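## Task

Place the AAA battery inside the chest's bottom-row left-hand drawer and the AA battery inside the middle-row right-hand drawer, with left and right judged while facing the drawer fronts. Every other battery or eraser on the table has to stay on the table. A drawer pulled out too far detaches from the chest. Dropping an item into its drawer from rim height is allowed. All drawers must be closed at the end.

## Robot and tools

Robot: two UR-style six-joint arms, left_arm and right_arm, each ending in a sixteen-motor four-digit hand (three fingers plus a thumb). right_arm has a right hand; left_arm has its mirror, a left hand. Bases: left_arm at (-0.081, +0.555, 0) m, right_arm at (+0.039, -0.463, 0) m. Cameras: cam_high, cam_low, cam_left_wrist, cam_right_wrist, each 672x504.

Scene frame: origin at table-top height halfway between the nominal bases; +z up, +x out across the table, +y toward the left_arm side (not image left). Reported end_effector_position (m), end_effector_quat_wxyz and velocities use this frame and may be off by a few cm.

Hand point axes (right hand): +z runs along straightened fingers toward the tips, +y points out of the palm face, +x crosses the palm away from the thumb. On the left hand +x points toward the thumb. A rigid mast near the wrist on the palm side can strike objects.

The 48-number row (used by execute_actions and move): one flat list covering both arms, every value in [-1, 1]. Order: left_arm dx, dy, dz, rx, ry, rz; then 16 left hand motor values; left current_limit; left speed; then the same 24 for right_arm. Both arms are always included. The six pose values are an offset, not a pose: measured from that arm's Hand target as it stood when the action or move began, along the Hand target's own axes. Scale: 1.0 equals 0.6 m for dx, dy, dz, and 180 degrees for rx, ry, rz, which together form one rotation vector. Every row of an action counts from that same start, not from the previous row; sending the same offset again in a new call moves further. Sending six zeros re-requests the current Hand target. Orientation commands are clipped to within 32 degrees of the measured orientation per step.

Hand motor order: index_mcp, index_abd, index_pip, index_dip, thumb_cmc, thumb_axl, thumb_mcp, thumb_ipl, middle_mcp, middle_abd, middle_pip, middle_dip, ring_mcp, ring_abd, ring_pip, ring_dip. Each is an absolute goal angle, scaled linearly between the hinge stops (-1 and +1); a 0 is a real goal, not 'keep'. To leave a hand unchanged, resend its hand_goal, hand_current_limit and hand_speed. Straight values: finger _mcp -0.75, _abd 0.00, _pip -0.58, _dip -0.70; thumb_cmc -0.71, thumb_axl -0.68, thumb_mcp -0.23, thumb_ipl -0.17. Toward +1, _mcp/_pip/_dip curl the finger toward the palm, _abd swings it away from the thumb, thumb_cmc brings the thumb in front of the palm, thumb_mcp/thumb_ipl bend the thumb. current_limit maps -1..+1 to 0..550 mA (floor 11 mA); speed sets the goal rate as (speed+1)/2 of 8.5 rad/s. Initial values +0.4 and -0.6; the last sent values persist.

Tools:
- execute_actions(actions, cameras): actions is a list of actions; each action is up to 15 rows, one per 1/30 s step, and a short table repeats its final row to fill 15 steps. Images only come if actions is empty or cameras requests them.
- move(target, speed, blend, stop_force, zero, blocking, cameras): straight-line path for each hand point. target is one 48-number row or a list of up to 15 rows; every row's offsets count from the same starting Hand targets. speed in m/s, 0.002 to 3.2, default 0.25 (turning at twice that in rad/s), one value or one per target. blend in m rounds corners in a list; 0 stops at each. stop_force in N, 4 to 120, ends an arm's path when its wrist sensor feels that much resistance; unreliable while the hand rotates; omit it when backing off something pressed on. zero (default true) re-zeroes the force reference first. blocking=false returns after about 0.5 s and cannot combine with stop_force. Whole move capped at 10 s. Hand values change at the start, or for later list targets on arrival.
- wait(seconds 0 to 10), stop() to brake a running move, zoom_image(camera, region [x0,y0,x1,y1] pixels, at most 504 by 504), zero_wrist_force(arm), read_manual(section), finished_scene(scene 1 or 2), which is final.

Results: per arm Hand target (last commanded pose, base for next offsets), hand point pose and velocities, joint positions and torques, Wrist force/torque in end-effector axes plus the peak since last shown, hand_goal, hand_measured, hand_current_ma, hand_state (moving, goal, blocked, overload), motor temperatures. move adds a 'move:' line: done, off_target, moving, held or fault, and limits such as paced or held. A hand point often stops short of its Hand target; send the remaining distance as a new offset.

Avoid: net force near 150 N or joint torques at their limits (arm halts 10 s); hand motors at 495 mA or more for 5 s (shutdown); motor heat, warned at 70 °C, braking at 85 °C; any contact between the arms, including one hand squeezing the other's fingers; paths close to an arm's own base; targets pushed past firm contact; fast impacts, dropping objects from height, releasing moving objects, and anything ending off the table.

Each tool is called after "Request:" as a command line: name --argument value for each argument, lists and objects as JSON in quotes; but a table of rows of numbers goes row by row, as --pt "numbers of a row", without its own name.

## Session

Request:
execute_actions --actions '[]'

Request:
zoom_image --camera "cam_high" --region '[100, 180, 600, 504]'

Scene clock: 0.00 s.
left_arm: end_effector_position=(+1.0988, +0.7514, +0.3353) hand_goal=(-0.754, +0.000, -0.576, -0.696, -0.714, -0.678, -0.226, -0.168, -0.754, +0.000, -0.576, -0.696, -0.754, +0.000, -0.576, -0.696) hand_measured=(-0.754, +0.000, -0.576, -0.696, -0.714, -0.678, -0.226, -0.168, -0.754, +0.000, -0.576, -0.696, -0.754, +0.000, -0.576, -0.696) hand_current_ma=(+0, +0, +0, +0, +0, +0, +0, +0, +0, +0, +0, +0, +0, +0, +0, +0) hand_state=(goal, goal, goal, goal, goal, goal, goal, goal, goal, goal, goal, goal, goal, goal, goal, goal) hand_current_limit=0.40 hand_speed=-0.60 end_effector_quat_wxyz=(+0.120, +0.420, +0.706, +0.557) | right_arm: end_effector_position=(+0.7991, -0.4985, +0.2220) hand_goal=(-0.754, +0.000, -0.576, -0.696, -0.714, -0.678, -0.226, -0.168, -0.754, +0.000, -0.576, -0.696, -0.754, +0.000, -0.576, -0.696) hand_measured=(-0.754, +0.000, -0.576, -0.696, -0.714, -0.678, -0.226, -0.168, -0.754, +0.000, -0.576, -0.696, -0.754, +0.000, -0.576, -0.696) hand_current_ma=(+0, +0, +0, +0, +0, +0, +0, +0, +0, +0, +0, +0, +0, +0, +0, +0) hand_state=(goal, goal, goal, goal, goal, goal, goal, goal, goal, goal, goal, goal, goal, goal, goal, goal) hand_current_limit=0.40 hand_speed=-0.60 end_effector_quat_wxyz=(+0.273, +0.055, +0.959, +0.056)
Joint positions: left_arm=[-0.173 -0.645 0.84 0.403 0.672 2.976] | right_arm=[-0.446 -1.218 1.76 0.562 1.241 1.259]
Joint velocities: within noise
Joint torques (N m): no reading
Motor temperatures (°C): left_arm=[34 30 36 52 40 39] | right_arm=[34 37 36 43 46 38]
Wrist force (N): no reading
Wrist torque (N m): no reading
Wrist force, peak (N): no reading
Hand target: left_arm +1.0988, +0.7514, +0.3353; +0.120, +0.420, +0.706, +0.557 | right_arm +0.7991, -0.4985, +0.2220; +0.273, +0.055, +0.959, +0.056

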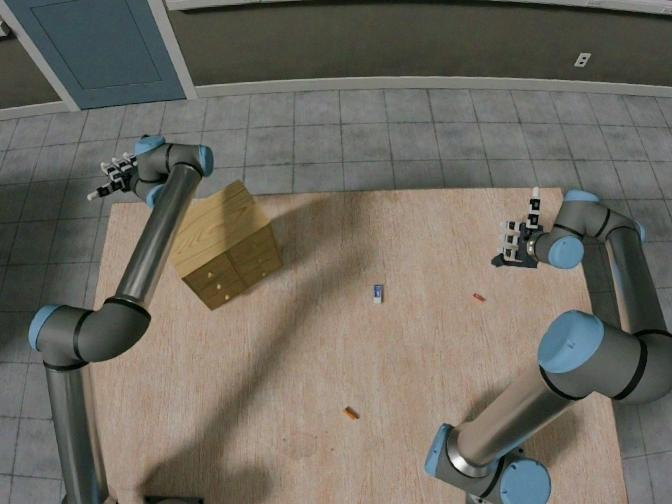

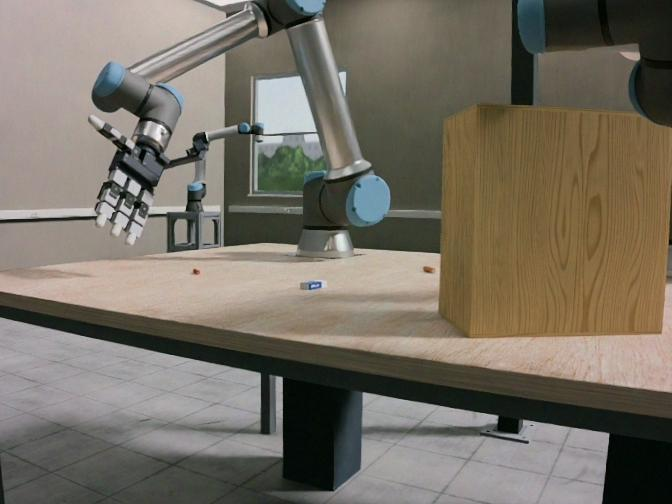

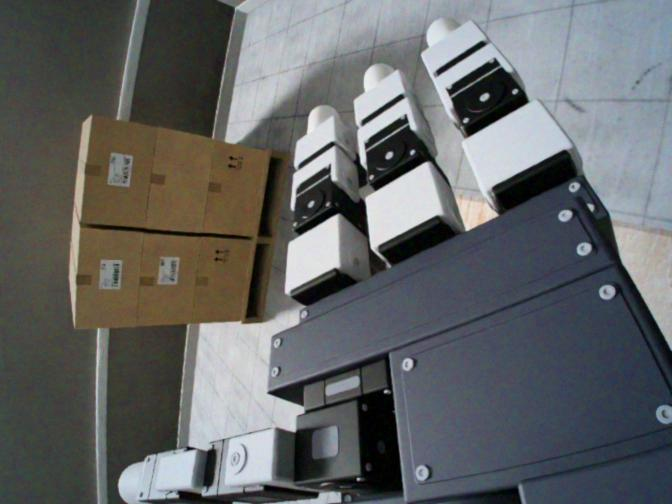

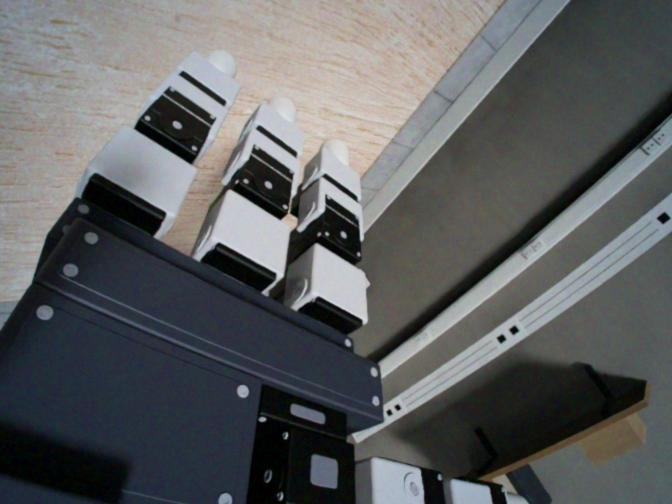

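Scaled by 1.008 from the camera's 672x504 image, which has a finer 960x720 frame.

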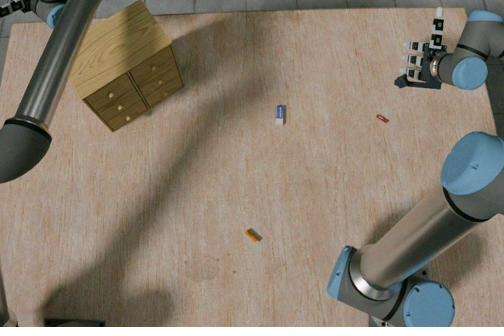

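Request:
zoom_image --camera "cam_high" --region '[320, 380, 400, 440]'

Request:
zoom_image --camera "cam_high" --region '[440, 270, 520, 330]'

Request:
zoom_image --camera "cam_high" --region '[150, 160, 310, 330]'

Scaled by 6.300 from the camera's 672x504 image, which has a finer 960x720 frame.

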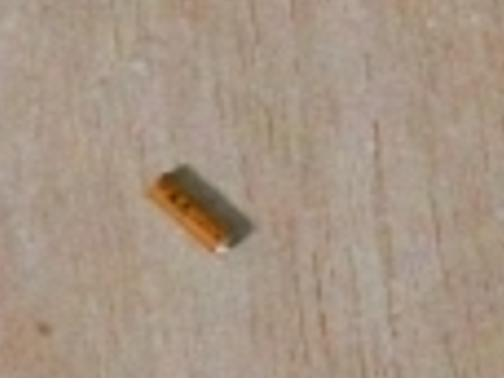

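Scaled by 6.300 from the camera's 672x504 image, which has a finer 960x720 frame.

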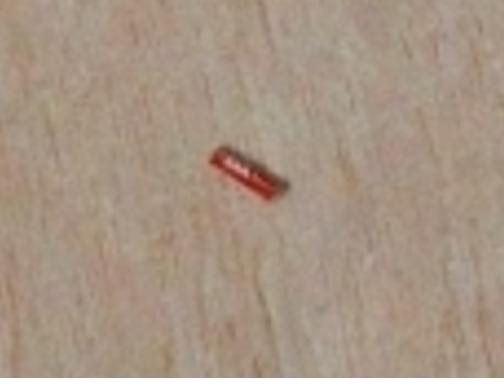

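Scaled by 2.965 from the camera's 672x504 image, which has a finer 960x720 frame.

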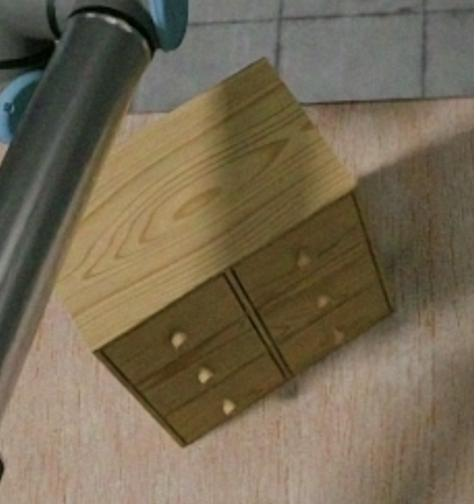

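Request:
move --pt "0.473 -0.0854 0.186 0.0248 0.074 -0.0292 -0.754 0 -0.576 -0.696 -0.714 -0.678 -0.226 -0.168 -0.754 0 -0.576 -0.696 -0.754 0 -0.576 -0.696 0.4 -0.6 0.2048 0.4895 -0.1800 -0.0106 -0.0971 -0.4069 -0.754 -0.13 -0.576 -0.696 -0.714 -0.678 -0.226 -0.168 -0.754 0.13 -0.576 -0.696 0.479 0 -0.139 -0.406 0.4 -0.8" --pt "0.9456 -0.1708 0.372 0.0497 0.1479 -0.0583 -0.754 0 -0.576 -0.696 -0.714 -0.678 -0.226 -0.168 -0.754 0 -0.576 -0.696 -0.754 0 -0.576 -0.696 0.4 -0.6 0.4503 0.9102 -0.1630 -0.0176 -0.1619 -0.6782 -0.754 -0.13 -0.576 -0.696 -0.714 -0.678 -0.226 -0.168 -0.754 0.13 -0.576 -0.696 0.479 0 -0.139 -0.406 0.4 -0.8" --speed 0.4 --blend '[0.06,0]' --cameras '["cam_right_wrist","cam_high"]'

Scene clock: 56.57 s.
left_arm: end_effector_position=(+0.8430, +1.3140, +0.3355) hand_goal=(-0.754, +0.000, -0.576, -0.696, -0.714, -0.678, -0.226, -0.168, -0.754, +0.000, -0.576, -0.696, -0.754, +0.000, -0.576, -0.696) hand_measured=(-0.760, +0.000, -0.576, -0.696, -0.720, -0.678, -0.226, -0.168, -0.760, +0.000, -0.576, -0.696, -0.760, +0.000, -0.576, -0.696) hand_current_ma=(-14, +0, -1, +0, -11, +1, +0, +0, -13, +0, -1, +0, -12, +0, -1, +0) hand_state=(goal, goal, goal, goal, goal, goal, goal, goal, goal, goal, goal, goal, goal, goal, goal, goal) hand_current_limit=0.40 hand_speed=-0.60 end_effector_quat_wxyz=(-0.028, +0.223, +0.791, +0.569) | right_arm: end_effector_position=(+0.5601, +0.0700, +0.2398) hand_goal=(-0.754, -0.130, -0.576, -0.696, -0.714, -0.678, -0.226, -0.168, -0.754, +0.130, -0.576, -0.696, +0.478, +0.000, -0.140, -0.406) hand_measured=(-0.748, -0.126, -0.576, -0.696, -0.708, -0.678, -0.224, -0.168, -0.748, +0.130, -0.576, -0.696, +0.464, +0.000, -0.146, -0.410) hand_current_ma=(+8, +3, +0, +0, +8, +1, +2, +0, +8, +0, +0, +0, -26, +0, -7, -3) hand_state=(goal, goal, goal, goal, goal, goal, goal, goal, goal, goal, goal, goal, goal, goal, goal, goal) hand_current_limit=0.40 hand_speed=-0.80 end_effector_quat_wxyz=(-0.372, +0.798, -0.429, +0.200)
Joint positions: left_arm=[0.349 -0.646 0.841 0.403 0.671 2.976] | right_arm=[0.576 -1.348 1.75 0.298 1.519 -0.044]
Joint torques (N m): left_arm=[22.51 -98.44 -50.21 4.66 2.63 -2.51] | right_arm=[17.01 -50.13 -46.47 4.5 3.19 -3.76]
Wrist force (N): left_arm=[0.1 0.0 -0.2] | right_arm=[-0.7 0.0 -0.6]
Wrist torque (N m): left_arm=[0.01 -0.02 -0.09] | right_arm=[0.27 0.15 0.14]
Wrist force, peak (N): left_arm=[-1.6 0.3 -0.5] | right_arm=[-2.5 0.3 -0.1]
Hand target: left_arm +0.8429, +1.3142, +0.3355; -0.028, +0.223, +0.791, +0.569 | right_arm +0.5601, +0.0702, +0.2397; -0.372, +0.799, -0.429, +0.200
Off the commanded pose: left_arm 0.000 m, 0 deg | right_arm 0.000 m, 0 deg.
move: done
Images, in order (width x height): cam_high 672x504, cam_right_wrist 672x504.

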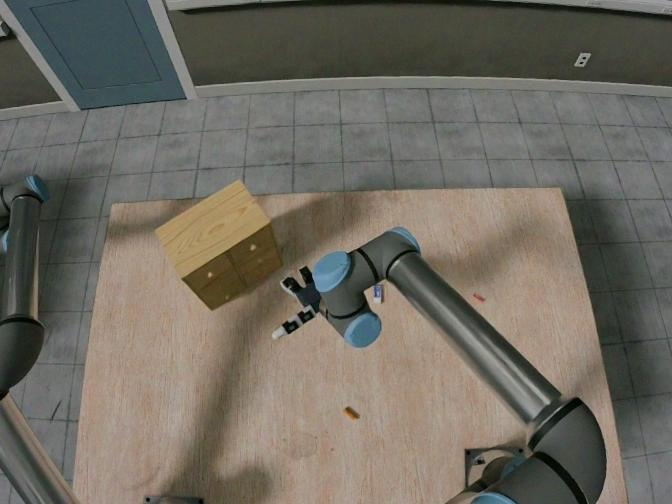

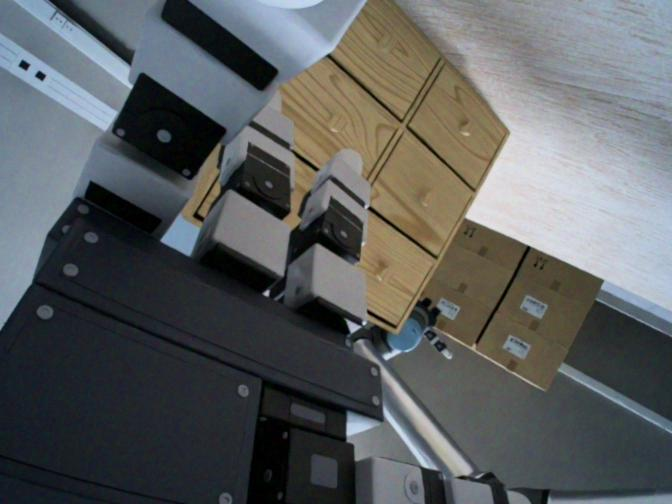

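Request:
move --target '[0,0,0,0,0,0,-0.754,0,-0.576,-0.696,-0.714,-0.678,-0.226,-0.168,-0.754,0,-0.576,-0.696,-0.754,0,-0.576,-0.696,0.4,-0.6,-0.0837,0.0132,0.1552,0,0,0,-0.754,-0.13,-0.576,-0.696,-0.714,-0.678,-0.226,-0.168,-0.754,0.13,-0.576,-0.696,0.479,0,-0.139,-0.406,0.4,-0.8]' --speed 0.2 --cameras '["cam_right_wrist"]'

Request:
zoom_image --camera "cam_right_wrist" --region '[220, 0, 520, 240]'

Scene clock: 94.40 s.
left_arm: end_effector_position=(+0.8429, +1.3142, +0.3355) hand_goal=(-0.754, +0.000, -0.576, -0.696, -0.714, -0.678, -0.226, -0.168, -0.754, +0.000, -0.576, -0.696, -0.754, +0.000, -0.576, -0.696) hand_measured=(-0.760, +0.000, -0.576, -0.696, -0.720, -0.678, -0.226, -0.168, -0.760, +0.000, -0.576, -0.696, -0.760, +0.000, -0.576, -0.696) hand_current_ma=(-14, +0, -1, +0, -11, +1, +0, +0, -13, +0, -1, +0, -12, +0, -1, +0) hand_state=(goal, goal, goal, goal, goal, goal, goal, goal, goal, goal, goal, goal, goal, goal, goal, goal) hand_current_limit=0.40 hand_speed=-0.60 end_effector_quat_wxyz=(-0.028, +0.223, +0.791, +0.569) | right_arm: end_effector_position=(+0.5875, +0.1484, +0.1739) hand_goal=(-0.754, -0.130, -0.576, -0.696, -0.714, -0.678, -0.226, -0.168, -0.754, +0.130, -0.576, -0.696, +0.478, +0.000, -0.140, -0.406) hand_measured=(-0.748, -0.126, -0.576, -0.696, -0.708, -0.678, -0.224, -0.168, -0.748, +0.130, -0.576, -0.696, +0.464, +0.000, -0.146, -0.410) hand_current_ma=(+8, +3, +0, +0, +8, +1, +2, +0, +8, +0, +0, +0, -23, +0, -7, -3) hand_state=(goal, goal, goal, goal, goal, goal, goal, goal, goal, goal, goal, goal, goal, goal, goal, goal) hand_current_limit=0.40 hand_speed=-0.80 end_effector_quat_wxyz=(-0.372, +0.799, -0.429, +0.200)
Joint positions: left_arm=[0.349 -0.646 0.841 0.403 0.671 2.976] | right_arm=[0.66 -1.184 1.654 0.228 1.583 0.009]
Joint torques (N m): left_arm=[21.22 -97.32 -49.3 4.79 2.44 -3.49] | right_arm=[13.83 -60.23 -45.01 -2.07 2.65 3.76]
Wrist force (N): left_arm=[-0.2 0.2 -0.2] | right_arm=[-1.1 0.1 -0.6]
Wrist torque (N m): left_arm=[0.03 0.02 -0.10] | right_arm=[0.25 0.18 -0.15]
Wrist force, peak (N): left_arm=[-0.5 0.1 -0.8] | right_arm=[-0.1 0.0 -1.7]
Hand target: left_arm +0.8429, +1.3142, +0.3355; -0.028, +0.223, +0.791, +0.569 | right_arm +0.5876, +0.1486, +0.1738; -0.372, +0.799, -0.429, +0.200
Off the commanded pose: left_arm 0.000 m, 0 deg | right_arm 0.000 m, 0 deg.
move: done
Images, in order (width x height): cam_right_wrist 672x504.

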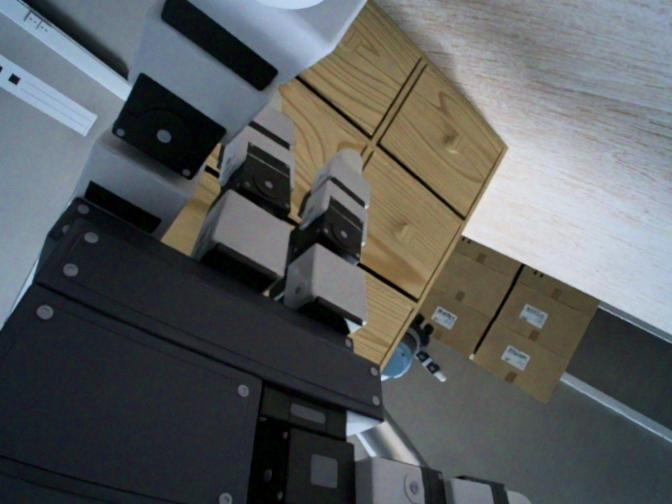

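Scaled by 1.680 from the camera's 672x504 image, which has a finer 960x720 frame.

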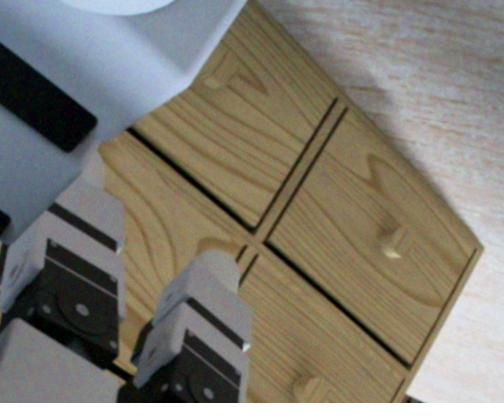

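Request:
move --target '[0,0,0,0,0,0,-0.754,0,-0.576,-0.696,-0.714,-0.678,-0.226,-0.168,-0.754,0,-0.576,-0.696,-0.754,0,-0.576,-0.696,0.4,-0.6,0,-0.0376,0.0447,0,0,0,-0.754,-0.13,-0.576,-0.696,-0.714,-0.678,-0.226,-0.168,-0.754,0.13,-0.576,-0.696,0.479,0,-0.139,-0.406,0.4,-0.8]' --speed 0.1 --stop_force 6 --cameras '["cam_right_wrist"]'

Request:
zoom_image --camera "cam_right_wrist" --region '[220, 0, 520, 240]'

Scene clock: 106.40 s.
left_arm: end_effector_position=(+0.8429, +1.3142, +0.3355) hand_goal=(-0.754, +0.000, -0.576, -0.696, -0.714, -0.678, -0.226, -0.168, -0.754, +0.000, -0.576, -0.696, -0.754, +0.000, -0.576, -0.696) hand_measured=(-0.760, +0.000, -0.576, -0.696, -0.720, -0.678, -0.226, -0.168, -0.760, +0.000, -0.576, -0.696, -0.760, +0.000, -0.576, -0.696) hand_current_ma=(-14, +0, -1, +0, -11, +1, +0, +0, -13, +0, -1, +0, -12, +0, -1, +0) hand_state=(goal, goal, goal, goal, goal, goal, goal, goal, goal, goal, goal, goal, goal, goal, goal, goal) hand_current_limit=0.40 hand_speed=-0.60 end_effector_quat_wxyz=(-0.028, +0.223, +0.791, +0.569) | right_arm: end_effector_position=(+0.6168, +0.1679, +0.1738) hand_goal=(-0.754, -0.130, -0.576, -0.696, -0.714, -0.678, -0.226, -0.168, -0.754, +0.130, -0.576, -0.696, +0.478, +0.000, -0.140, -0.406) hand_measured=(-0.748, -0.126, -0.576, -0.696, -0.708, -0.678, -0.224, -0.168, -0.748, +0.130, -0.576, -0.696, +0.464, +0.000, -0.146, -0.410) hand_current_ma=(+8, +3, +0, +0, +8, +1, +2, +0, +8, +0, +0, +0, -23, +0, -7, -3) hand_state=(goal, goal, goal, goal, goal, goal, goal, goal, goal, goal, goal, goal, goal, goal, goal, goal) hand_current_limit=0.40 hand_speed=-0.80 end_effector_quat_wxyz=(-0.372, +0.799, -0.429, +0.200)
Joint positions: left_arm=[0.349 -0.646 0.841 0.403 0.671 2.976] | right_arm=[0.659 -1.133 1.578 0.253 1.582 0.009]
Joint torques (N m): left_arm=[19.14 -97.93 -49.4 4.86 0.82 -3.45] | right_arm=[-14.9 -66.7 -45.43 4.54 0.26 -3.81]
Wrist force (N): left_arm=[-0.3 0.0 0.3] | right_arm=[-1.1 -0.1 -0.3]
Wrist torque (N m): left_arm=[-0.03 0.04 -0.11] | right_arm=[0.22 0.19 -0.10]
Wrist force, peak (N): left_arm=[-0.7 0.5 0.3] | right_arm=[-1.4 0.2 -0.5]
Hand target: left_arm +0.8429, +1.3142, +0.3355; -0.028, +0.223, +0.791, +0.569 | right_arm +0.6169, +0.1679, +0.1738; -0.372, +0.799, -0.429, +0.200
Off the commanded pose: left_arm 0.000 m, 0 deg | right_arm 0.000 m, 0 deg.
move: done
Images, in order (width x height): cam_right_wrist 672x504.

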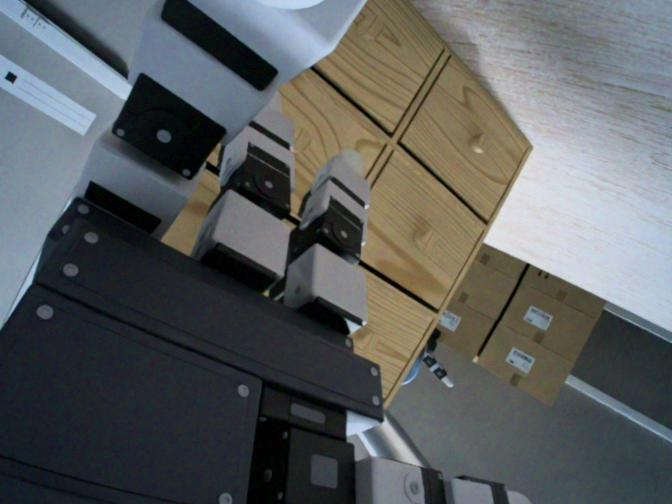

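Scaled by 1.680 from the camera's 672x504 image, which has a finer 960x720 frame.

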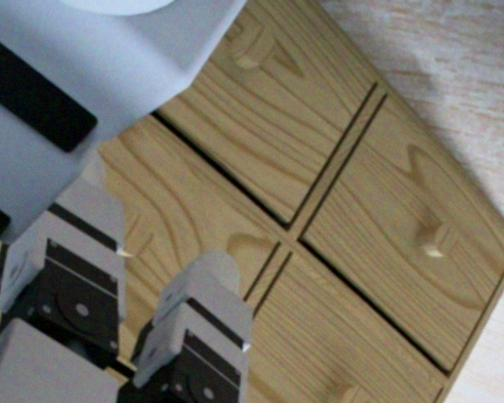

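Request:
move --target '[0,0,0,0,0,0,-0.754,0,-0.576,-0.696,-0.714,-0.678,-0.226,-0.168,-0.754,0,-0.576,-0.696,-0.754,0,-0.576,-0.696,0.4,-0.6,-0.0117,-0.0128,-0.0107,0,0,0,-0.754,-0.13,-0.576,-0.696,-0.714,-0.678,-0.226,-0.168,-0.754,0.13,-0.576,-0.696,0.479,0,-0.139,-0.406,0.4,-0.8]' --speed 0.06 --cameras '["cam_right_wrist"]'

Request:
zoom_image --camera "cam_right_wrist" --region '[220, 40, 420, 220]'

Scene clock: 113.30 s.
left_arm: end_effector_position=(+0.8429, +1.3142, +0.3355) hand_goal=(-0.754, +0.000, -0.576, -0.696, -0.714, -0.678, -0.226, -0.168, -0.754, +0.000, -0.576, -0.696, -0.754, +0.000, -0.576, -0.696) hand_measured=(-0.760, +0.000, -0.576, -0.696, -0.720, -0.678, -0.226, -0.168, -0.760, +0.000, -0.576, -0.696, -0.760, +0.000, -0.576, -0.696) hand_current_ma=(-14, +0, -1, +0, -11, +1, +0, +0, -13, +0, -1, +0, -12, +0, -1, +0) hand_state=(goal, goal, goal, goal, goal, goal, goal, goal, goal, goal, goal, goal, goal, goal, goal, goal) hand_current_limit=0.40 hand_speed=-0.60 end_effector_quat_wxyz=(-0.028, +0.223, +0.791, +0.569) | right_arm: end_effector_position=(+0.6131, +0.1737, +0.1836) hand_goal=(-0.754, -0.130, -0.576, -0.696, -0.714, -0.678, -0.226, -0.168, -0.754, +0.130, -0.576, -0.696, +0.478, +0.000, -0.140, -0.406) hand_measured=(-0.748, -0.126, -0.576, -0.696, -0.708, -0.678, -0.224, -0.168, -0.748, +0.130, -0.576, -0.696, +0.464, +0.000, -0.146, -0.410) hand_current_ma=(+8, +3, +0, +0, +8, +1, +2, +0, +8, +0, +0, +0, -23, +0, -7, -3) hand_state=(goal, goal, goal, goal, goal, goal, goal, goal, goal, goal, goal, goal, goal, goal, goal, goal) hand_current_limit=0.40 hand_speed=-0.80 end_effector_quat_wxyz=(-0.372, +0.799, -0.429, +0.200)
Joint positions: left_arm=[0.349 -0.646 0.841 0.403 0.671 2.976] | right_arm=[0.669 -1.137 1.565 0.27 1.59 0.015]
Joint torques (N m): left_arm=[18.22 -98.31 -49.33 4.8 -0.61 -3.52] | right_arm=[17.23 -95.5 -46.26 4.65 2.52 2.89]
Wrist force (N): left_arm=[-0.1 0.4 -0.2] | right_arm=[-1.2 0.1 -0.2]
Wrist torque (N m): left_arm=[0.05 0.01 -0.10] | right_arm=[0.24 0.21 -0.19]
Wrist force, peak (N): left_arm=[-0.9 0.1 -0.2] | right_arm=[-1.5 -0.1 -0.7]
Hand target: left_arm +0.8429, +1.3142, +0.3355; -0.028, +0.223, +0.791, +0.569 | right_arm +0.6130, +0.1738, +0.1838; -0.372, +0.799, -0.429, +0.200
Off the commanded pose: left_arm 0.000 m, 0 deg | right_arm 0.000 m, 0 deg.
move: done
Images, in order (width x height): cam_right_wrist 672x504.

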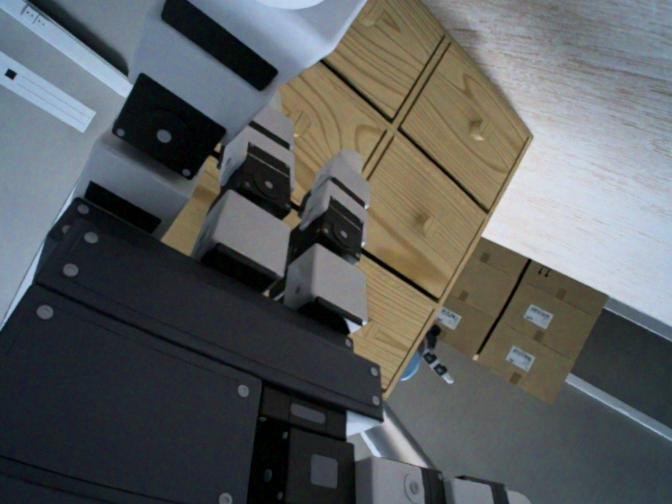

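Scaled by 2.520 from the camera's 672x504 image, which has a finer 960x720 frame.

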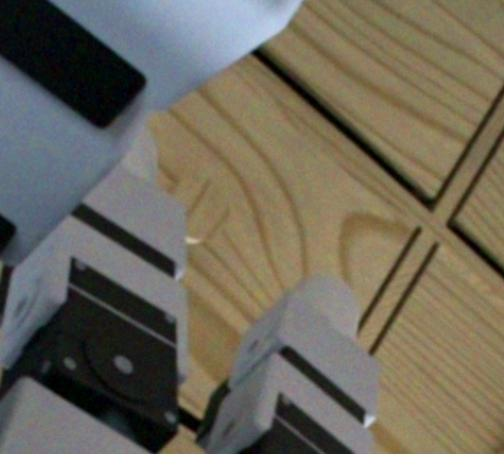

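Request:
move --target '[0,0,0,0,0,0,-0.754,0,-0.576,-0.696,-0.714,-0.678,-0.226,-0.168,-0.754,0,-0.576,-0.696,-0.754,0,-0.576,-0.696,0.4,-0.6,0,-0.0499,0.0670,0,0,0,-0.754,-0.13,-0.576,-0.696,-0.714,-0.678,-0.226,-0.168,-0.754,0.13,-0.576,-0.696,0.479,0,-0.139,-0.406,0.4,-0.8]' --speed 0.025 --stop_force 5 --cameras '["cam_right_wrist"]'

Request:
zoom_image --camera "cam_right_wrist" --region '[220, 40, 420, 220]'

Scene clock: 121.50 s.
left_arm: end_effector_position=(+0.8429, +1.3142, +0.3355) hand_goal=(-0.754, +0.000, -0.576, -0.696, -0.714, -0.678, -0.226, -0.168, -0.754, +0.000, -0.576, -0.696, -0.754, +0.000, -0.576, -0.696) hand_measured=(-0.760, +0.000, -0.576, -0.696, -0.720, -0.678, -0.226, -0.168, -0.760, +0.000, -0.576, -0.696, -0.760, +0.000, -0.576, -0.696) hand_current_ma=(-14, +0, -1, +0, -11, +1, +0, +0, -13, +0, -1, +0, -12, +0, -1, +0) hand_state=(goal, goal, goal, goal, goal, goal, goal, goal, goal, goal, goal, goal, goal, goal, goal, goal) hand_current_limit=0.40 hand_speed=-0.60 end_effector_quat_wxyz=(-0.028, +0.223, +0.791, +0.569) | right_arm: end_effector_position=(+0.6398, +0.1915, +0.1819) hand_goal=(-0.754, -0.130, -0.576, -0.696, -0.714, -0.678, -0.226, -0.168, -0.754, +0.130, -0.576, -0.696, +0.478, +0.000, -0.140, -0.406) hand_measured=(-0.742, -0.130, -0.574, -0.696, -0.708, -0.678, -0.224, -0.168, -0.740, +0.130, -0.574, -0.696, +0.466, +0.000, -0.146, -0.410) hand_current_ma=(+20, +0, +1, +0, +8, +1, +2, +0, +24, +0, +3, +0, -23, +0, -7, -3) hand_state=(goal, goal, goal, goal, goal, goal, goal, goal, goal, goal, goal, goal, goal, goal, goal, goal) hand_current_limit=0.40 hand_speed=-0.80 end_effector_quat_wxyz=(-0.372, +0.798, -0.429, +0.200)
Joint positions: left_arm=[0.349 -0.646 0.841 0.403 0.671 2.976] | right_arm=[0.668 -1.088 1.494 0.292 1.589 0.015]
Joint torques (N m): left_arm=[16.89 -96.75 -48.81 4.77 -1.41 -3.48] | right_arm=[4.56 -97.98 -24.34 -1.86 1.49 -1.66]
Wrist force (N): left_arm=[-0.3 -0.1 0.0] | right_arm=[-0.9 0.3 -0.6]
Wrist torque (N m): left_arm=[-0.02 0.03 -0.10] | right_arm=[0.28 0.17 0.03]
Wrist force, peak (N): left_arm=[-0.8 -0.1 -0.1] | right_arm=[-1.2 0.4 -13.3]
Hand target: left_arm +0.8429, +1.3142, +0.3355; -0.028, +0.223, +0.791, +0.569 | right_arm +0.6398, +0.1915, +0.1819; -0.372, +0.798, -0.429, +0.200 (not the last commanded pose)
Off the commanded pose: left_arm 0.000 m, 0 deg | right_arm 0.018 m, 0 deg.
move: contact (right_arm)
Images, in order (width x height): cam_right_wrist 672x504.

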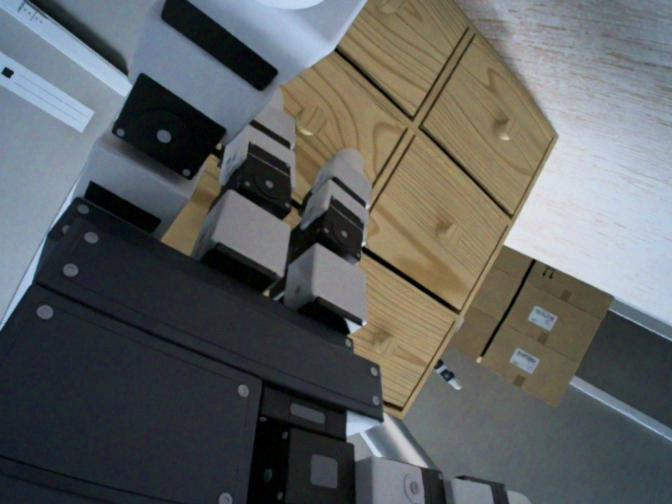

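Scaled by 2.520 from the camera's 672x504 image, which has a finer 960x720 frame.

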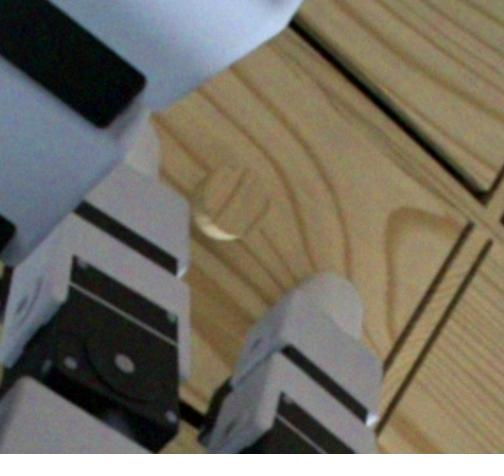

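Request:
move --pt "0 0 0 0 0 0 -0.754 0 -0.576 -0.696 -0.714 -0.678 -0.226 -0.168 -0.754 0 -0.576 -0.696 -0.754 0 -0.576 -0.696 0.4 -0.6 0 0.0096 0.0016 0 0 0 -0.754 -0.13 -0.576 -0.696 -0.714 -0.678 -0.226 -0.168 -0.754 0.13 -0.576 -0.696 0.479 0 -0.139 -0.406 0.4 -0.8" --pt "0 0 0 0 0 0 -0.754 0 -0.576 -0.696 -0.714 -0.678 -0.226 -0.168 -0.754 0 -0.576 -0.696 -0.754 0 -0.576 -0.696 0.4 -0.6 0 0.0096 0.0016 0 0 0 -0.754 0.16 -0.576 -0.696 -0.714 -0.678 -0.226 -0.168 -0.754 -0.16 -0.576 -0.696 0.479 0 -0.139 -0.406 0.5 -0.85" --pt "0 0 0 0 0 0 -0.754 0 -0.576 -0.696 -0.714 -0.678 -0.226 -0.168 -0.754 0 -0.576 -0.696 -0.754 0 -0.576 -0.696 0.4 -0.6 0 0.1008 -0.1069 0 0 0 -0.754 0.16 -0.576 -0.696 -0.714 -0.678 -0.226 -0.168 -0.754 -0.16 -0.576 -0.696 0.479 0 -0.139 -0.406 0.5 -0.85" --speed 0.06 --cameras '["cam_right_wrist","cam_high"]'

Request:
zoom_image --camera "cam_high" --region '[150, 160, 330, 330]'

Scene clock: 134.80 s.
left_arm: end_effector_position=(+0.8429, +1.3142, +0.3355) hand_goal=(-0.754, +0.000, -0.576, -0.696, -0.714, -0.678, -0.226, -0.168, -0.754, +0.000, -0.576, -0.696, -0.754, +0.000, -0.576, -0.696) hand_measured=(-0.760, +0.000, -0.576, -0.696, -0.720, -0.678, -0.226, -0.168, -0.760, +0.000, -0.576, -0.696, -0.760, +0.000, -0.576, -0.696) hand_current_ma=(-14, +0, -1, +0, -11, +1, +0, +0, -13, +0, -1, +0, -12, +0, -1, +0) hand_state=(goal, goal, goal, goal, goal, goal, goal, goal, goal, goal, goal, goal, goal, goal, goal, goal) hand_current_limit=0.40 hand_speed=-0.60 end_effector_quat_wxyz=(-0.028, +0.223, +0.791, +0.569) | right_arm: end_effector_position=(+0.5666, +0.1431, +0.1768) hand_goal=(-0.754, +0.160, -0.576, -0.696, -0.714, -0.678, -0.226, -0.168, -0.754, -0.160, -0.576, -0.696, +0.478, +0.000, -0.140, -0.406) hand_measured=(-0.742, +0.058, -0.574, -0.696, -0.708, -0.678, -0.224, -0.168, -0.740, -0.032, -0.572, -0.696, +0.466, +0.000, -0.146, -0.410) hand_current_ma=(+20, -285, +2, +0, +8, +1, +2, +0, +25, +382, +4, +0, -23, +0, -7, -3) hand_state=(goal, blocked, goal, goal, goal, goal, goal, goal, goal, blocked, goal, goal, goal, goal, goal, goal) hand_current_limit=0.50 hand_speed=-0.85 end_effector_quat_wxyz=(-0.372, +0.799, -0.429, +0.200)
Joint positions: left_arm=[0.349 -0.646 0.841 0.403 0.671 2.976] | right_arm=[0.671 -1.213 1.69 0.222 1.592 0.017]
Joint torques (N m): left_arm=[13.5 -97.38 -48.98 4.88 -1.43 -3.45] | right_arm=[15.51 -90.2 -23.4 -1.97 2.31 3.25]
Wrist force (N): left_arm=[-0.6 -0.2 0.0] | right_arm=[-0.7 0.5 0.5]
Wrist torque (N m): left_arm=[-0.03 0.08 -0.13] | right_arm=[0.11 0.13 -0.12]
Wrist force, peak (N): left_arm=[-0.4 0.3 0.8] | right_arm=[-1.5 -0.1 0.2]
Hand target: left_arm +0.8429, +1.3142, +0.3355; -0.028, +0.223, +0.791, +0.569 | right_arm +0.5664, +0.1429, +0.1768; -0.372, +0.798, -0.429, +0.200
Off the commanded pose: left_arm 0.000 m, 0 deg | right_arm 0.000 m, 0 deg.
move: done
Images, in order (width x height): cam_high 672x504, cam_right_wrist 672x504.

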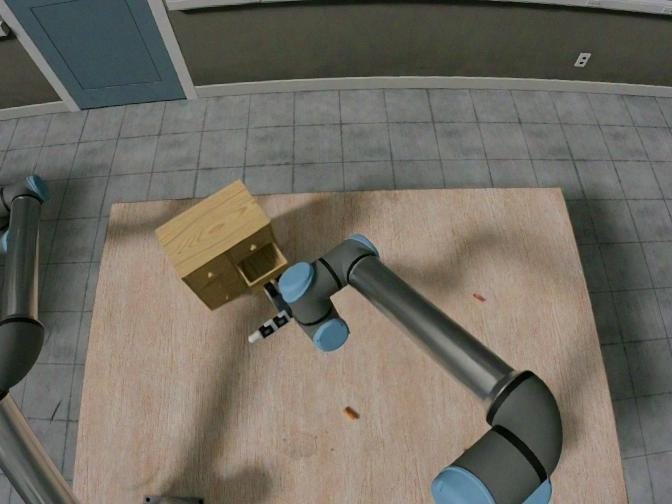

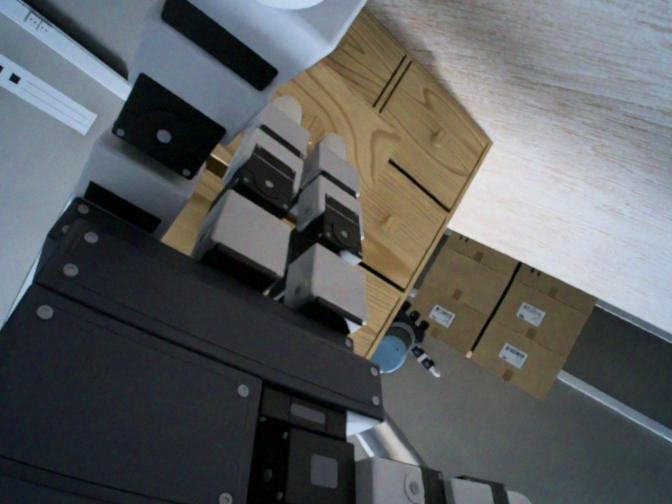

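Scaled by 2.800 from the camera's 672x504 image, which has a finer 960x720 frame.

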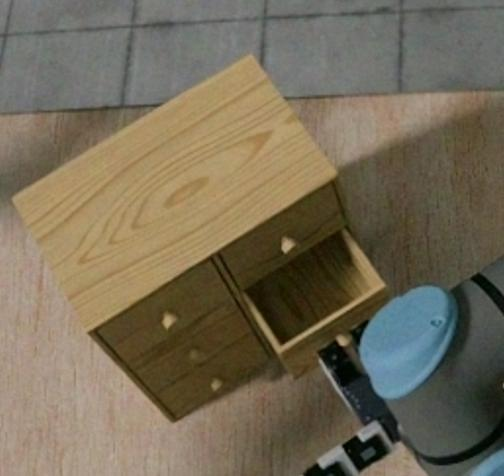

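Request:
move --pt "0 0 0 0 0 0 -0.754 0 -0.576 -0.696 -0.714 -0.678 -0.226 -0.168 -0.754 0 -0.576 -0.696 -0.754 0 -0.576 -0.696 0.4 -0.6 0 0 0 0 0 0 -0.754 -0.13 -0.576 -0.696 -0.714 -0.678 -0.226 -0.168 -0.754 0.13 -0.576 -0.696 0.479 0 -0.139 -0.406 0.4 -0.8" --pt "0 0 0 0 0 0 -0.754 0 -0.576 -0.696 -0.714 -0.678 -0.226 -0.168 -0.754 0 -0.576 -0.696 -0.754 0 -0.576 -0.696 0.4 -0.6 0 0.0644 -0.0766 0 0 0 -0.754 -0.13 -0.576 -0.696 -0.714 -0.678 -0.226 -0.168 -0.754 0.13 -0.576 -0.696 0.479 0 -0.139 -0.406 0.4 -0.8" --pt "0 0 0 0 0 0 -0.754 0 -0.576 -0.696 -0.714 -0.678 -0.226 -0.168 -0.754 0 -0.576 -0.696 -0.754 0 -0.576 -0.696 0.4 -0.6 -0.0052 0.4837 -0.5303 -0.1097 -0.0808 -0.0962 -0.754 -0.13 -0.576 -0.696 -0.714 -0.678 -0.226 -0.168 -0.754 0.13 -0.576 -0.696 0.479 0 -0.139 -0.406 0.4 -0.8" --speed '[0.15,0.15,0.4]' --blend '[0,0.03,0]' --cameras '["cam_right_wrist","cam_high"]'

Request:
zoom_image --camera "cam_high" --region '[150, 160, 330, 330]'

Scene clock: 148.63 s.
left_arm: end_effector_position=(+0.8429, +1.3142, +0.3355) hand_goal=(-0.754, +0.000, -0.576, -0.696, -0.714, -0.678, -0.226, -0.168, -0.754, +0.000, -0.576, -0.696, -0.754, +0.000, -0.576, -0.696) hand_measured=(-0.760, +0.000, -0.576, -0.696, -0.720, -0.678, -0.226, -0.168, -0.760, +0.000, -0.576, -0.696, -0.760, +0.000, -0.576, -0.696) hand_current_ma=(-14, +0, -1, +0, -11, +1, +0, +0, -13, +0, -1, +0, -12, +0, -1, +0) hand_state=(goal, goal, goal, goal, goal, goal, goal, goal, goal, goal, goal, goal, goal, goal, goal, goal) hand_current_limit=0.40 hand_speed=-0.60 end_effector_quat_wxyz=(-0.028, +0.223, +0.791, +0.569) | right_arm: end_effector_position=(+0.2061, -0.0919, +0.1590) hand_goal=(-0.754, -0.130, -0.576, -0.696, -0.714, -0.678, -0.226, -0.168, -0.754, +0.130, -0.576, -0.696, +0.478, +0.000, -0.140, -0.406) hand_measured=(-0.742, -0.126, -0.574, -0.696, -0.708, -0.678, -0.224, -0.168, -0.740, +0.126, -0.572, -0.696, +0.466, +0.000, -0.146, -0.410) hand_current_ma=(+20, +3, +2, +0, +8, +1, +2, +0, +25, -3, +5, +0, -23, +0, -7, -3) hand_state=(goal, goal, goal, goal, goal, goal, goal, goal, goal, goal, goal, goal, goal, goal, goal, goal) hand_current_limit=0.40 hand_speed=-0.80 end_effector_quat_wxyz=(-0.247, +0.924, -0.282, +0.076)
Joint positions: left_arm=[0.349 -0.646 0.841 0.403 0.671 2.976] | right_arm=[0.654 -1.669 2.26 0.488 1.383 -0.336]
Joint torques (N m): left_arm=[13.28 -98 -48.75 4.83 -1.31 -3.5] | right_arm=[-12.62 -43 -20.1 5.69 -2.36 -3.8]
Wrist force (N): left_arm=[-0.5 0.2 -0.5] | right_arm=[-0.6 0.3 -0.2]
Wrist torque (N m): left_arm=[0.06 0.06 -0.14] | right_arm=[0.23 0.07 0.11]
Wrist force, peak (N): left_arm=[-0.9 -0.2 0.2] | right_arm=[-1.2 1.8 -0.8]
Hand target: left_arm +0.8429, +1.3142, +0.3355; -0.028, +0.223, +0.791, +0.569 | right_arm +0.2060, -0.0921, +0.1591; -0.247, +0.924, -0.282, +0.076
Off the commanded pose: left_arm 0.000 m, 0 deg | right_arm 0.000 m, 0 deg.
move: done
Images, in order (width x height): cam_high 672x504, cam_right_wrist 672x504.

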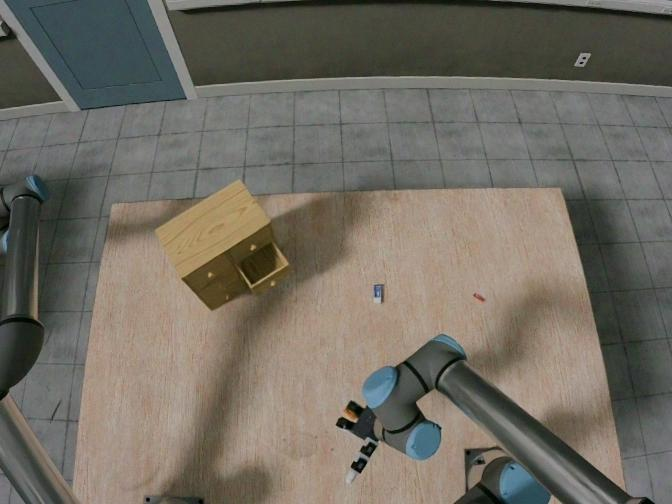

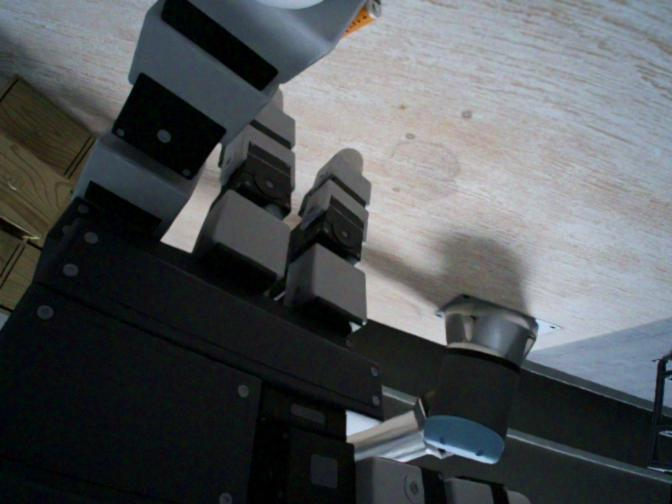

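Scaled by 2.800 from the camera's 672x504 image, which has a finer 960x720 frame.

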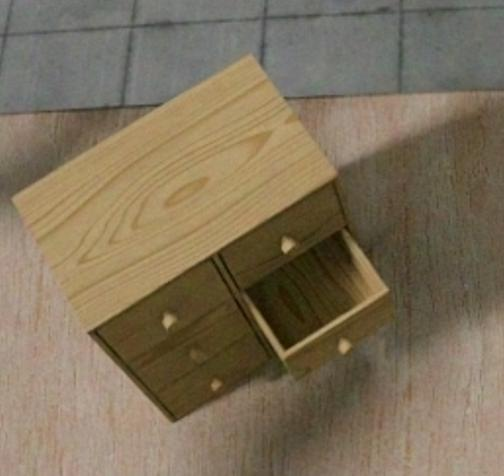

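Request:
move --target '[0,0,0,0,0,0,-0.754,0,-0.576,-0.696,-0.714,-0.678,-0.226,-0.168,-0.754,0,-0.576,-0.696,-0.754,0,-0.576,-0.696,0.4,-0.6,0.0093,0.0483,0.0683,0,0,0,-0.754,-0.13,-0.576,-0.696,-0.714,-0.678,-0.226,-0.168,-0.754,0.13,-0.576,-0.696,0.479,0,-0.139,-0.406,0.4,-0.8]' --speed 0.12 --cameras '["cam_right_wrist"]'

Request:
zoom_image --camera "cam_right_wrist" --region '[220, 0, 440, 180]'

Scene clock: 158.50 s.
left_arm: end_effector_position=(+0.8429, +1.3142, +0.3355) hand_goal=(-0.754, +0.000, -0.576, -0.696, -0.714, -0.678, -0.226, -0.168, -0.754, +0.000, -0.576, -0.696, -0.754, +0.000, -0.576, -0.696) hand_measured=(-0.760, +0.000, -0.576, -0.696, -0.720, -0.678, -0.226, -0.168, -0.760, +0.000, -0.576, -0.696, -0.760, +0.000, -0.576, -0.696) hand_current_ma=(-14, +0, -1, +0, -11, +1, +0, +0, -13, +0, -1, +0, -12, +0, -1, +0) hand_state=(goal, goal, goal, goal, goal, goal, goal, goal, goal, goal, goal, goal, goal, goal, goal, goal) hand_current_limit=0.40 hand_speed=-0.60 end_effector_quat_wxyz=(-0.028, +0.223, +0.791, +0.569) | right_arm: end_effector_position=(+0.2080, -0.0990, +0.1093) hand_goal=(-0.754, -0.130, -0.576, -0.696, -0.714, -0.678, -0.226, -0.168, -0.754, +0.130, -0.576, -0.696, +0.478, +0.000, -0.140, -0.406) hand_measured=(-0.742, -0.126, -0.574, -0.696, -0.708, -0.678, -0.224, -0.168, -0.740, +0.126, -0.572, -0.696, +0.466, +0.000, -0.146, -0.410) hand_current_ma=(+20, +3, +2, +0, +8, +1, +2, +0, +24, -3, +5, +0, -23, +0, -7, -3) hand_state=(goal, goal, goal, goal, goal, goal, goal, goal, goal, goal, goal, goal, goal, goal, goal, goal) hand_current_limit=0.40 hand_speed=-0.80 end_effector_quat_wxyz=(-0.247, +0.924, -0.282, +0.076)
Joint positions: left_arm=[0.349 -0.646 0.841 0.403 0.671 2.976] | right_arm=[0.632 -1.613 2.321 0.376 1.373 -0.356]
Joint torques (N m): left_arm=[11.42 -96.9 -48.56 4.42 -1.4 -3.33] | right_arm=[-15.1 -14.63 -17.23 -0.08 -2.34 -3.77]
Wrist force (N): left_arm=[-0.6 0.1 0.2] | right_arm=[-0.3 0.1 -0.3]
Wrist torque (N m): left_arm=[-0.02 0.08 -0.14] | right_arm=[0.19 0.03 0.12]
Wrist force, peak (N): left_arm=[-0.9 0.0 0.5] | right_arm=[-0.6 -0.3 -1.0]
Hand target: left_arm +0.8429, +1.3142, +0.3355; -0.028, +0.223, +0.791, +0.569 | right_arm +0.2080, -0.0990, +0.1091; -0.247, +0.924, -0.282, +0.076
Off the commanded pose: left_arm 0.000 m, 0 deg | right_arm 0.000 m, 0 deg.
move: done
Images, in order (width x height): cam_right_wrist 672x504.

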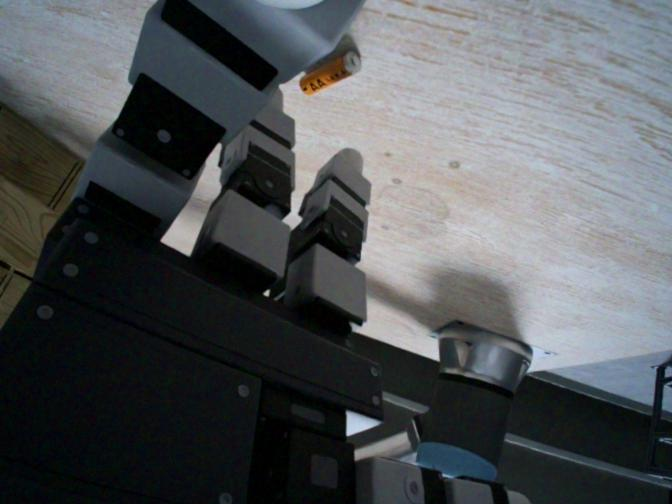

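Scaled by 2.291 from the camera's 672x504 image, which has a finer 960x720 frame.

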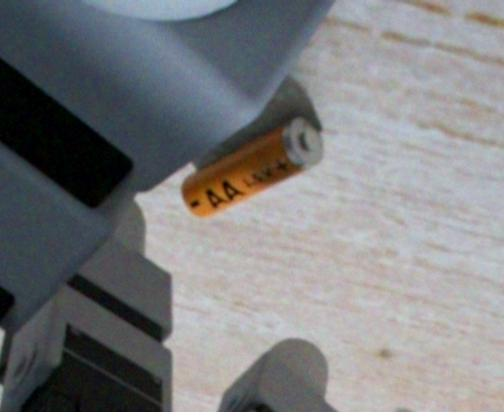

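Request:
move --pt "0 0 0 0 0 0 -0.754 0 -0.576 -0.696 -0.714 -0.678 -0.226 -0.168 -0.754 0 -0.576 -0.696 -0.754 0 -0.576 -0.696 0.4 -0.6 -0.0278 0.0007 -0.0003 0 0.0306 0.0529 -0.754 -0.13 -0.576 -0.696 -0.714 -0.678 -0.226 -0.168 -0.754 0.13 -0.576 -0.696 0.479 0 -0.139 -0.406 0.4 -0.8" --pt "0 0 0 0 0 0 -0.754 0 -0.576 -0.696 -0.714 -0.678 -0.226 -0.168 -0.754 0 -0.576 -0.696 -0.754 0 -0.576 -0.696 0.4 -0.6 -0.0278 0.0325 0.0547 0 0.0306 0.0529 -0.754 -0.13 -0.576 -0.696 -0.714 -0.678 -0.226 -0.168 -0.754 0.13 -0.576 -0.696 0.479 0 -0.139 -0.406 0.4 -0.8" --speed 0.08 --cameras '["cam_right_wrist"]'

Request:
zoom_image --camera "cam_right_wrist" --region '[220, 40, 440, 220]'

Scene clock: 173.37 s.
left_arm: end_effector_position=(+0.8429, +1.3142, +0.3355) hand_goal=(-0.754, +0.000, -0.576, -0.696, -0.714, -0.678, -0.226, -0.168, -0.754, +0.000, -0.576, -0.696, -0.754, +0.000, -0.576, -0.696) hand_measured=(-0.760, +0.000, -0.576, -0.696, -0.720, -0.678, -0.226, -0.168, -0.760, +0.000, -0.576, -0.696, -0.760, +0.000, -0.576, -0.696) hand_current_ma=(-14, +0, -1, +0, -11, +1, +0, +0, -13, +0, -1, +0, -12, +0, -1, +0) hand_state=(goal, goal, goal, goal, goal, goal, goal, goal, goal, goal, goal, goal, goal, goal, goal, goal) hand_current_limit=0.40 hand_speed=-0.60 end_effector_quat_wxyz=(-0.028, +0.223, +0.791, +0.569) | right_arm: end_effector_position=(+0.1939, -0.0901, +0.0711) hand_goal=(-0.754, -0.130, -0.576, -0.696, -0.714, -0.678, -0.226, -0.168, -0.754, +0.130, -0.576, -0.696, +0.478, +0.000, -0.140, -0.406) hand_measured=(-0.742, -0.126, -0.574, -0.696, -0.708, -0.678, -0.224, -0.168, -0.740, +0.126, -0.572, -0.696, +0.466, +0.000, -0.146, -0.410) hand_current_ma=(+20, +3, +2, +0, +8, +1, +2, +0, +24, -3, +5, +0, -23, +0, -7, -3) hand_state=(goal, goal, goal, goal, goal, goal, goal, goal, goal, goal, goal, goal, goal, goal, goal, goal) hand_current_limit=0.40 hand_speed=-0.80 end_effector_quat_wxyz=(-0.239, +0.893, -0.369, +0.099)
Joint positions: left_arm=[0.349 -0.646 0.841 0.403 0.671 2.976] | right_arm=[0.709 -1.562 2.354 0.26 1.503 -0.118]
Joint torques (N m): left_arm=[11.18 -97.12 -48.45 4.48 -1.19 -3.6] | right_arm=[17.04 -17.99 -14.55 -0.04 2.49 3.42]
Wrist force (N): left_arm=[0.2 -0.2 0.1] | right_arm=[-0.6 -0.2 -0.6]
Wrist torque (N m): left_arm=[-0.05 -0.03 -0.06] | right_arm=[0.18 0.10 -0.16]
Wrist force, peak (N): left_arm=[-0.9 -0.1 0.4] | right_arm=[-0.9 -0.3 -0.8]
Hand target: left_arm +0.8429, +1.3142, +0.3355; -0.028, +0.223, +0.791, +0.569 | right_arm +0.1939, -0.0901, +0.0710; -0.239, +0.893, -0.369, +0.099
Off the commanded pose: left_arm 0.000 m, 0 deg | right_arm 0.000 m, 0 deg.
move: done
Images, in order (width x height): cam_right_wrist 672x504.

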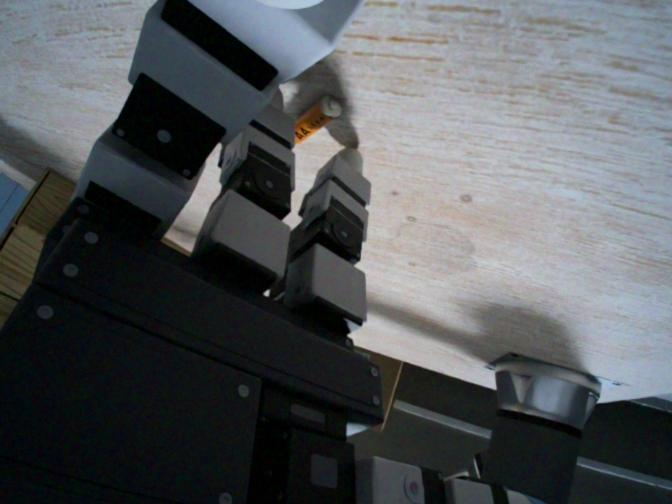

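Scaled by 2.291 from the camera's 672x504 image, which has a finer 960x720 frame.

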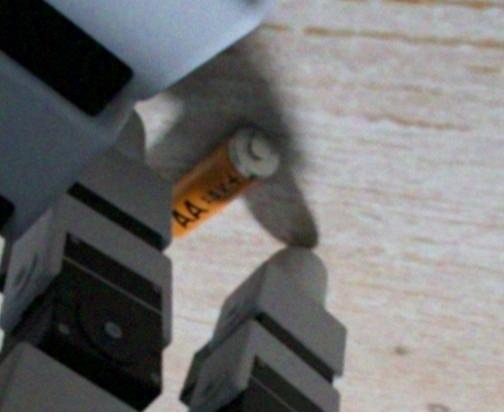

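Request:
move --pt "0 0 0 0 0 0 -0.754 0 -0.576 -0.696 -0.714 -0.678 -0.226 -0.168 -0.754 0 -0.576 -0.696 -0.754 0 -0.576 -0.696 0.4 -0.6 0 0 0 0 0 0 -0.754 0.17 -0.576 -0.696 -0.714 -0.678 -0.226 -0.168 -0.754 -0.17 -0.576 -0.696 0.479 0 -0.139 -0.406 0.4 -0.92" --pt "0 0 0 0 0 0 -0.754 0 -0.576 -0.696 -0.714 -0.678 -0.226 -0.168 -0.754 0 -0.576 -0.696 -0.754 0 -0.576 -0.696 0.4 -0.6 0 -0.05 -0.0866 0 0 0 -0.754 0.17 -0.576 -0.696 -0.714 -0.678 -0.226 -0.168 -0.754 -0.17 -0.576 -0.696 0.479 0 -0.139 -0.406 0.4 -0.92" --pt "0 0 0 0 0 0 -0.754 0 -0.576 -0.696 -0.714 -0.678 -0.226 -0.168 -0.754 0 -0.576 -0.696 -0.754 0 -0.576 -0.696 0.4 -0.6 0.1197 -0.6597 -0.1350 0 0.0319 0.0553 -0.754 0.17 -0.576 -0.696 -0.714 -0.678 -0.226 -0.168 -0.754 -0.17 -0.576 -0.696 0.479 0 -0.139 -0.406 0.4 -0.92" --pt "0 0 0 0 0 0 -0.754 0 -0.576 -0.696 -0.714 -0.678 -0.226 -0.168 -0.754 0 -0.576 -0.696 -0.754 0 -0.576 -0.696 0.4 -0.6 0.1643 -0.8247 -0.0012 0 0.0319 0.0553 -0.754 0.17 -0.576 -0.696 -0.714 -0.678 -0.226 -0.168 -0.754 -0.17 -0.576 -0.696 0.479 0 -0.139 -0.406 0.4 -0.92" --speed '[0.06,0.06,0.3,0.25]' --blend '[0,0.02,0.05,0]' --cameras '["cam_right_wrist"]'

Request:
zoom_image --camera "cam_right_wrist" --region '[220, 0, 520, 240]'

Scene clock: 191.27 s.
left_arm: end_effector_position=(+0.8429, +1.3142, +0.3355) hand_goal=(-0.754, +0.000, -0.576, -0.696, -0.714, -0.678, -0.226, -0.168, -0.754, +0.000, -0.576, -0.696, -0.754, +0.000, -0.576, -0.696) hand_measured=(-0.760, +0.000, -0.576, -0.696, -0.720, -0.678, -0.226, -0.168, -0.760, +0.000, -0.576, -0.696, -0.760, +0.000, -0.576, -0.696) hand_current_ma=(-14, +0, -1, +0, -11, +1, +0, +0, -13, +0, -1, +0, -12, +0, -1, +0) hand_state=(goal, goal, goal, goal, goal, goal, goal, goal, goal, goal, goal, goal, goal, goal, goal, goal) hand_current_limit=0.40 hand_speed=-0.60 end_effector_quat_wxyz=(-0.028, +0.223, +0.791, +0.569) | right_arm: end_effector_position=(+0.5662, +0.1431, +0.3189) hand_goal=(-0.754, +0.170, -0.576, -0.696, -0.714, -0.678, -0.226, -0.168, -0.754, -0.170, -0.576, -0.696, +0.478, +0.000, -0.140, -0.406) hand_measured=(-0.746, +0.072, -0.574, -0.696, -0.708, -0.678, -0.224, -0.168, -0.742, -0.070, -0.572, -0.696, +0.466, +0.000, -0.146, -0.410) hand_current_ma=(+12, -269, +2, +0, +8, +1, +3, +0, +21, +279, +5, +0, -23, +0, -7, -3) hand_state=(goal, blocked, goal, goal, goal, goal, goal, goal, goal, blocked, goal, goal, goal, goal, goal, goal) hand_current_limit=0.40 hand_speed=-0.92 end_effector_quat_wxyz=(-0.228, +0.851, -0.457, +0.123)
Joint positions: left_arm=[0.349 -0.646 0.841 0.403 0.671 2.976] | right_arm=[0.669 -1.116 1.285 0.878 1.583 0.02]
Joint torques (N m): left_arm=[8.53 -97.85 -48.62 4.59 -1.39 -3.23] | right_arm=[17.6 -69.51 -48.75 6.05 2.53 2.02]
Wrist force (N): left_arm=[-0.4 -0.3 -0.1] | right_arm=[-1.0 0.3 0.1]
Wrist torque (N m): left_arm=[-0.04 0.04 -0.11] | right_arm=[0.15 0.14 -0.09]
Wrist force, peak (N): left_arm=[-0.9 -0.2 -0.2] | right_arm=[-1.0 1.6 -0.5]
Hand target: left_arm +0.8429, +1.3142, +0.3355; -0.028, +0.223, +0.791, +0.569 | right_arm +0.5663, +0.1432, +0.3189; -0.228, +0.851, -0.457, +0.123
Off the commanded pose: left_arm 0.000 m, 0 deg | right_arm 0.000 m, 0 deg.
move: done
Images, in order (width x height): cam_right_wrist 672x504.

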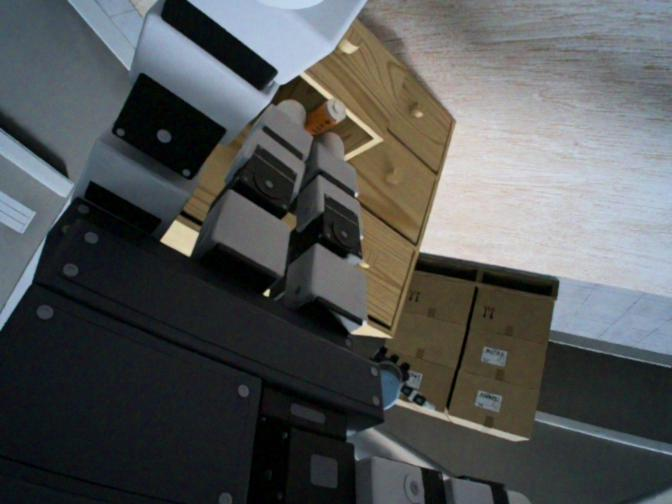

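Scaled by 1.680 from the camera's 672x504 image, which has a finer 960x720 frame.

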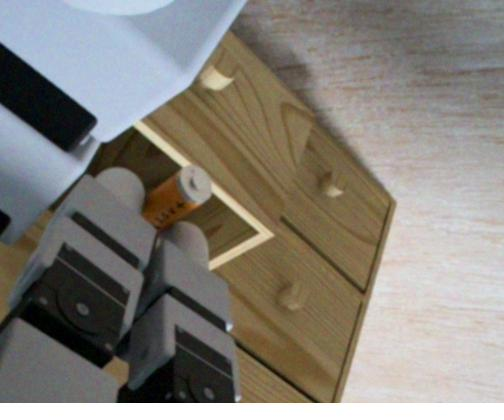

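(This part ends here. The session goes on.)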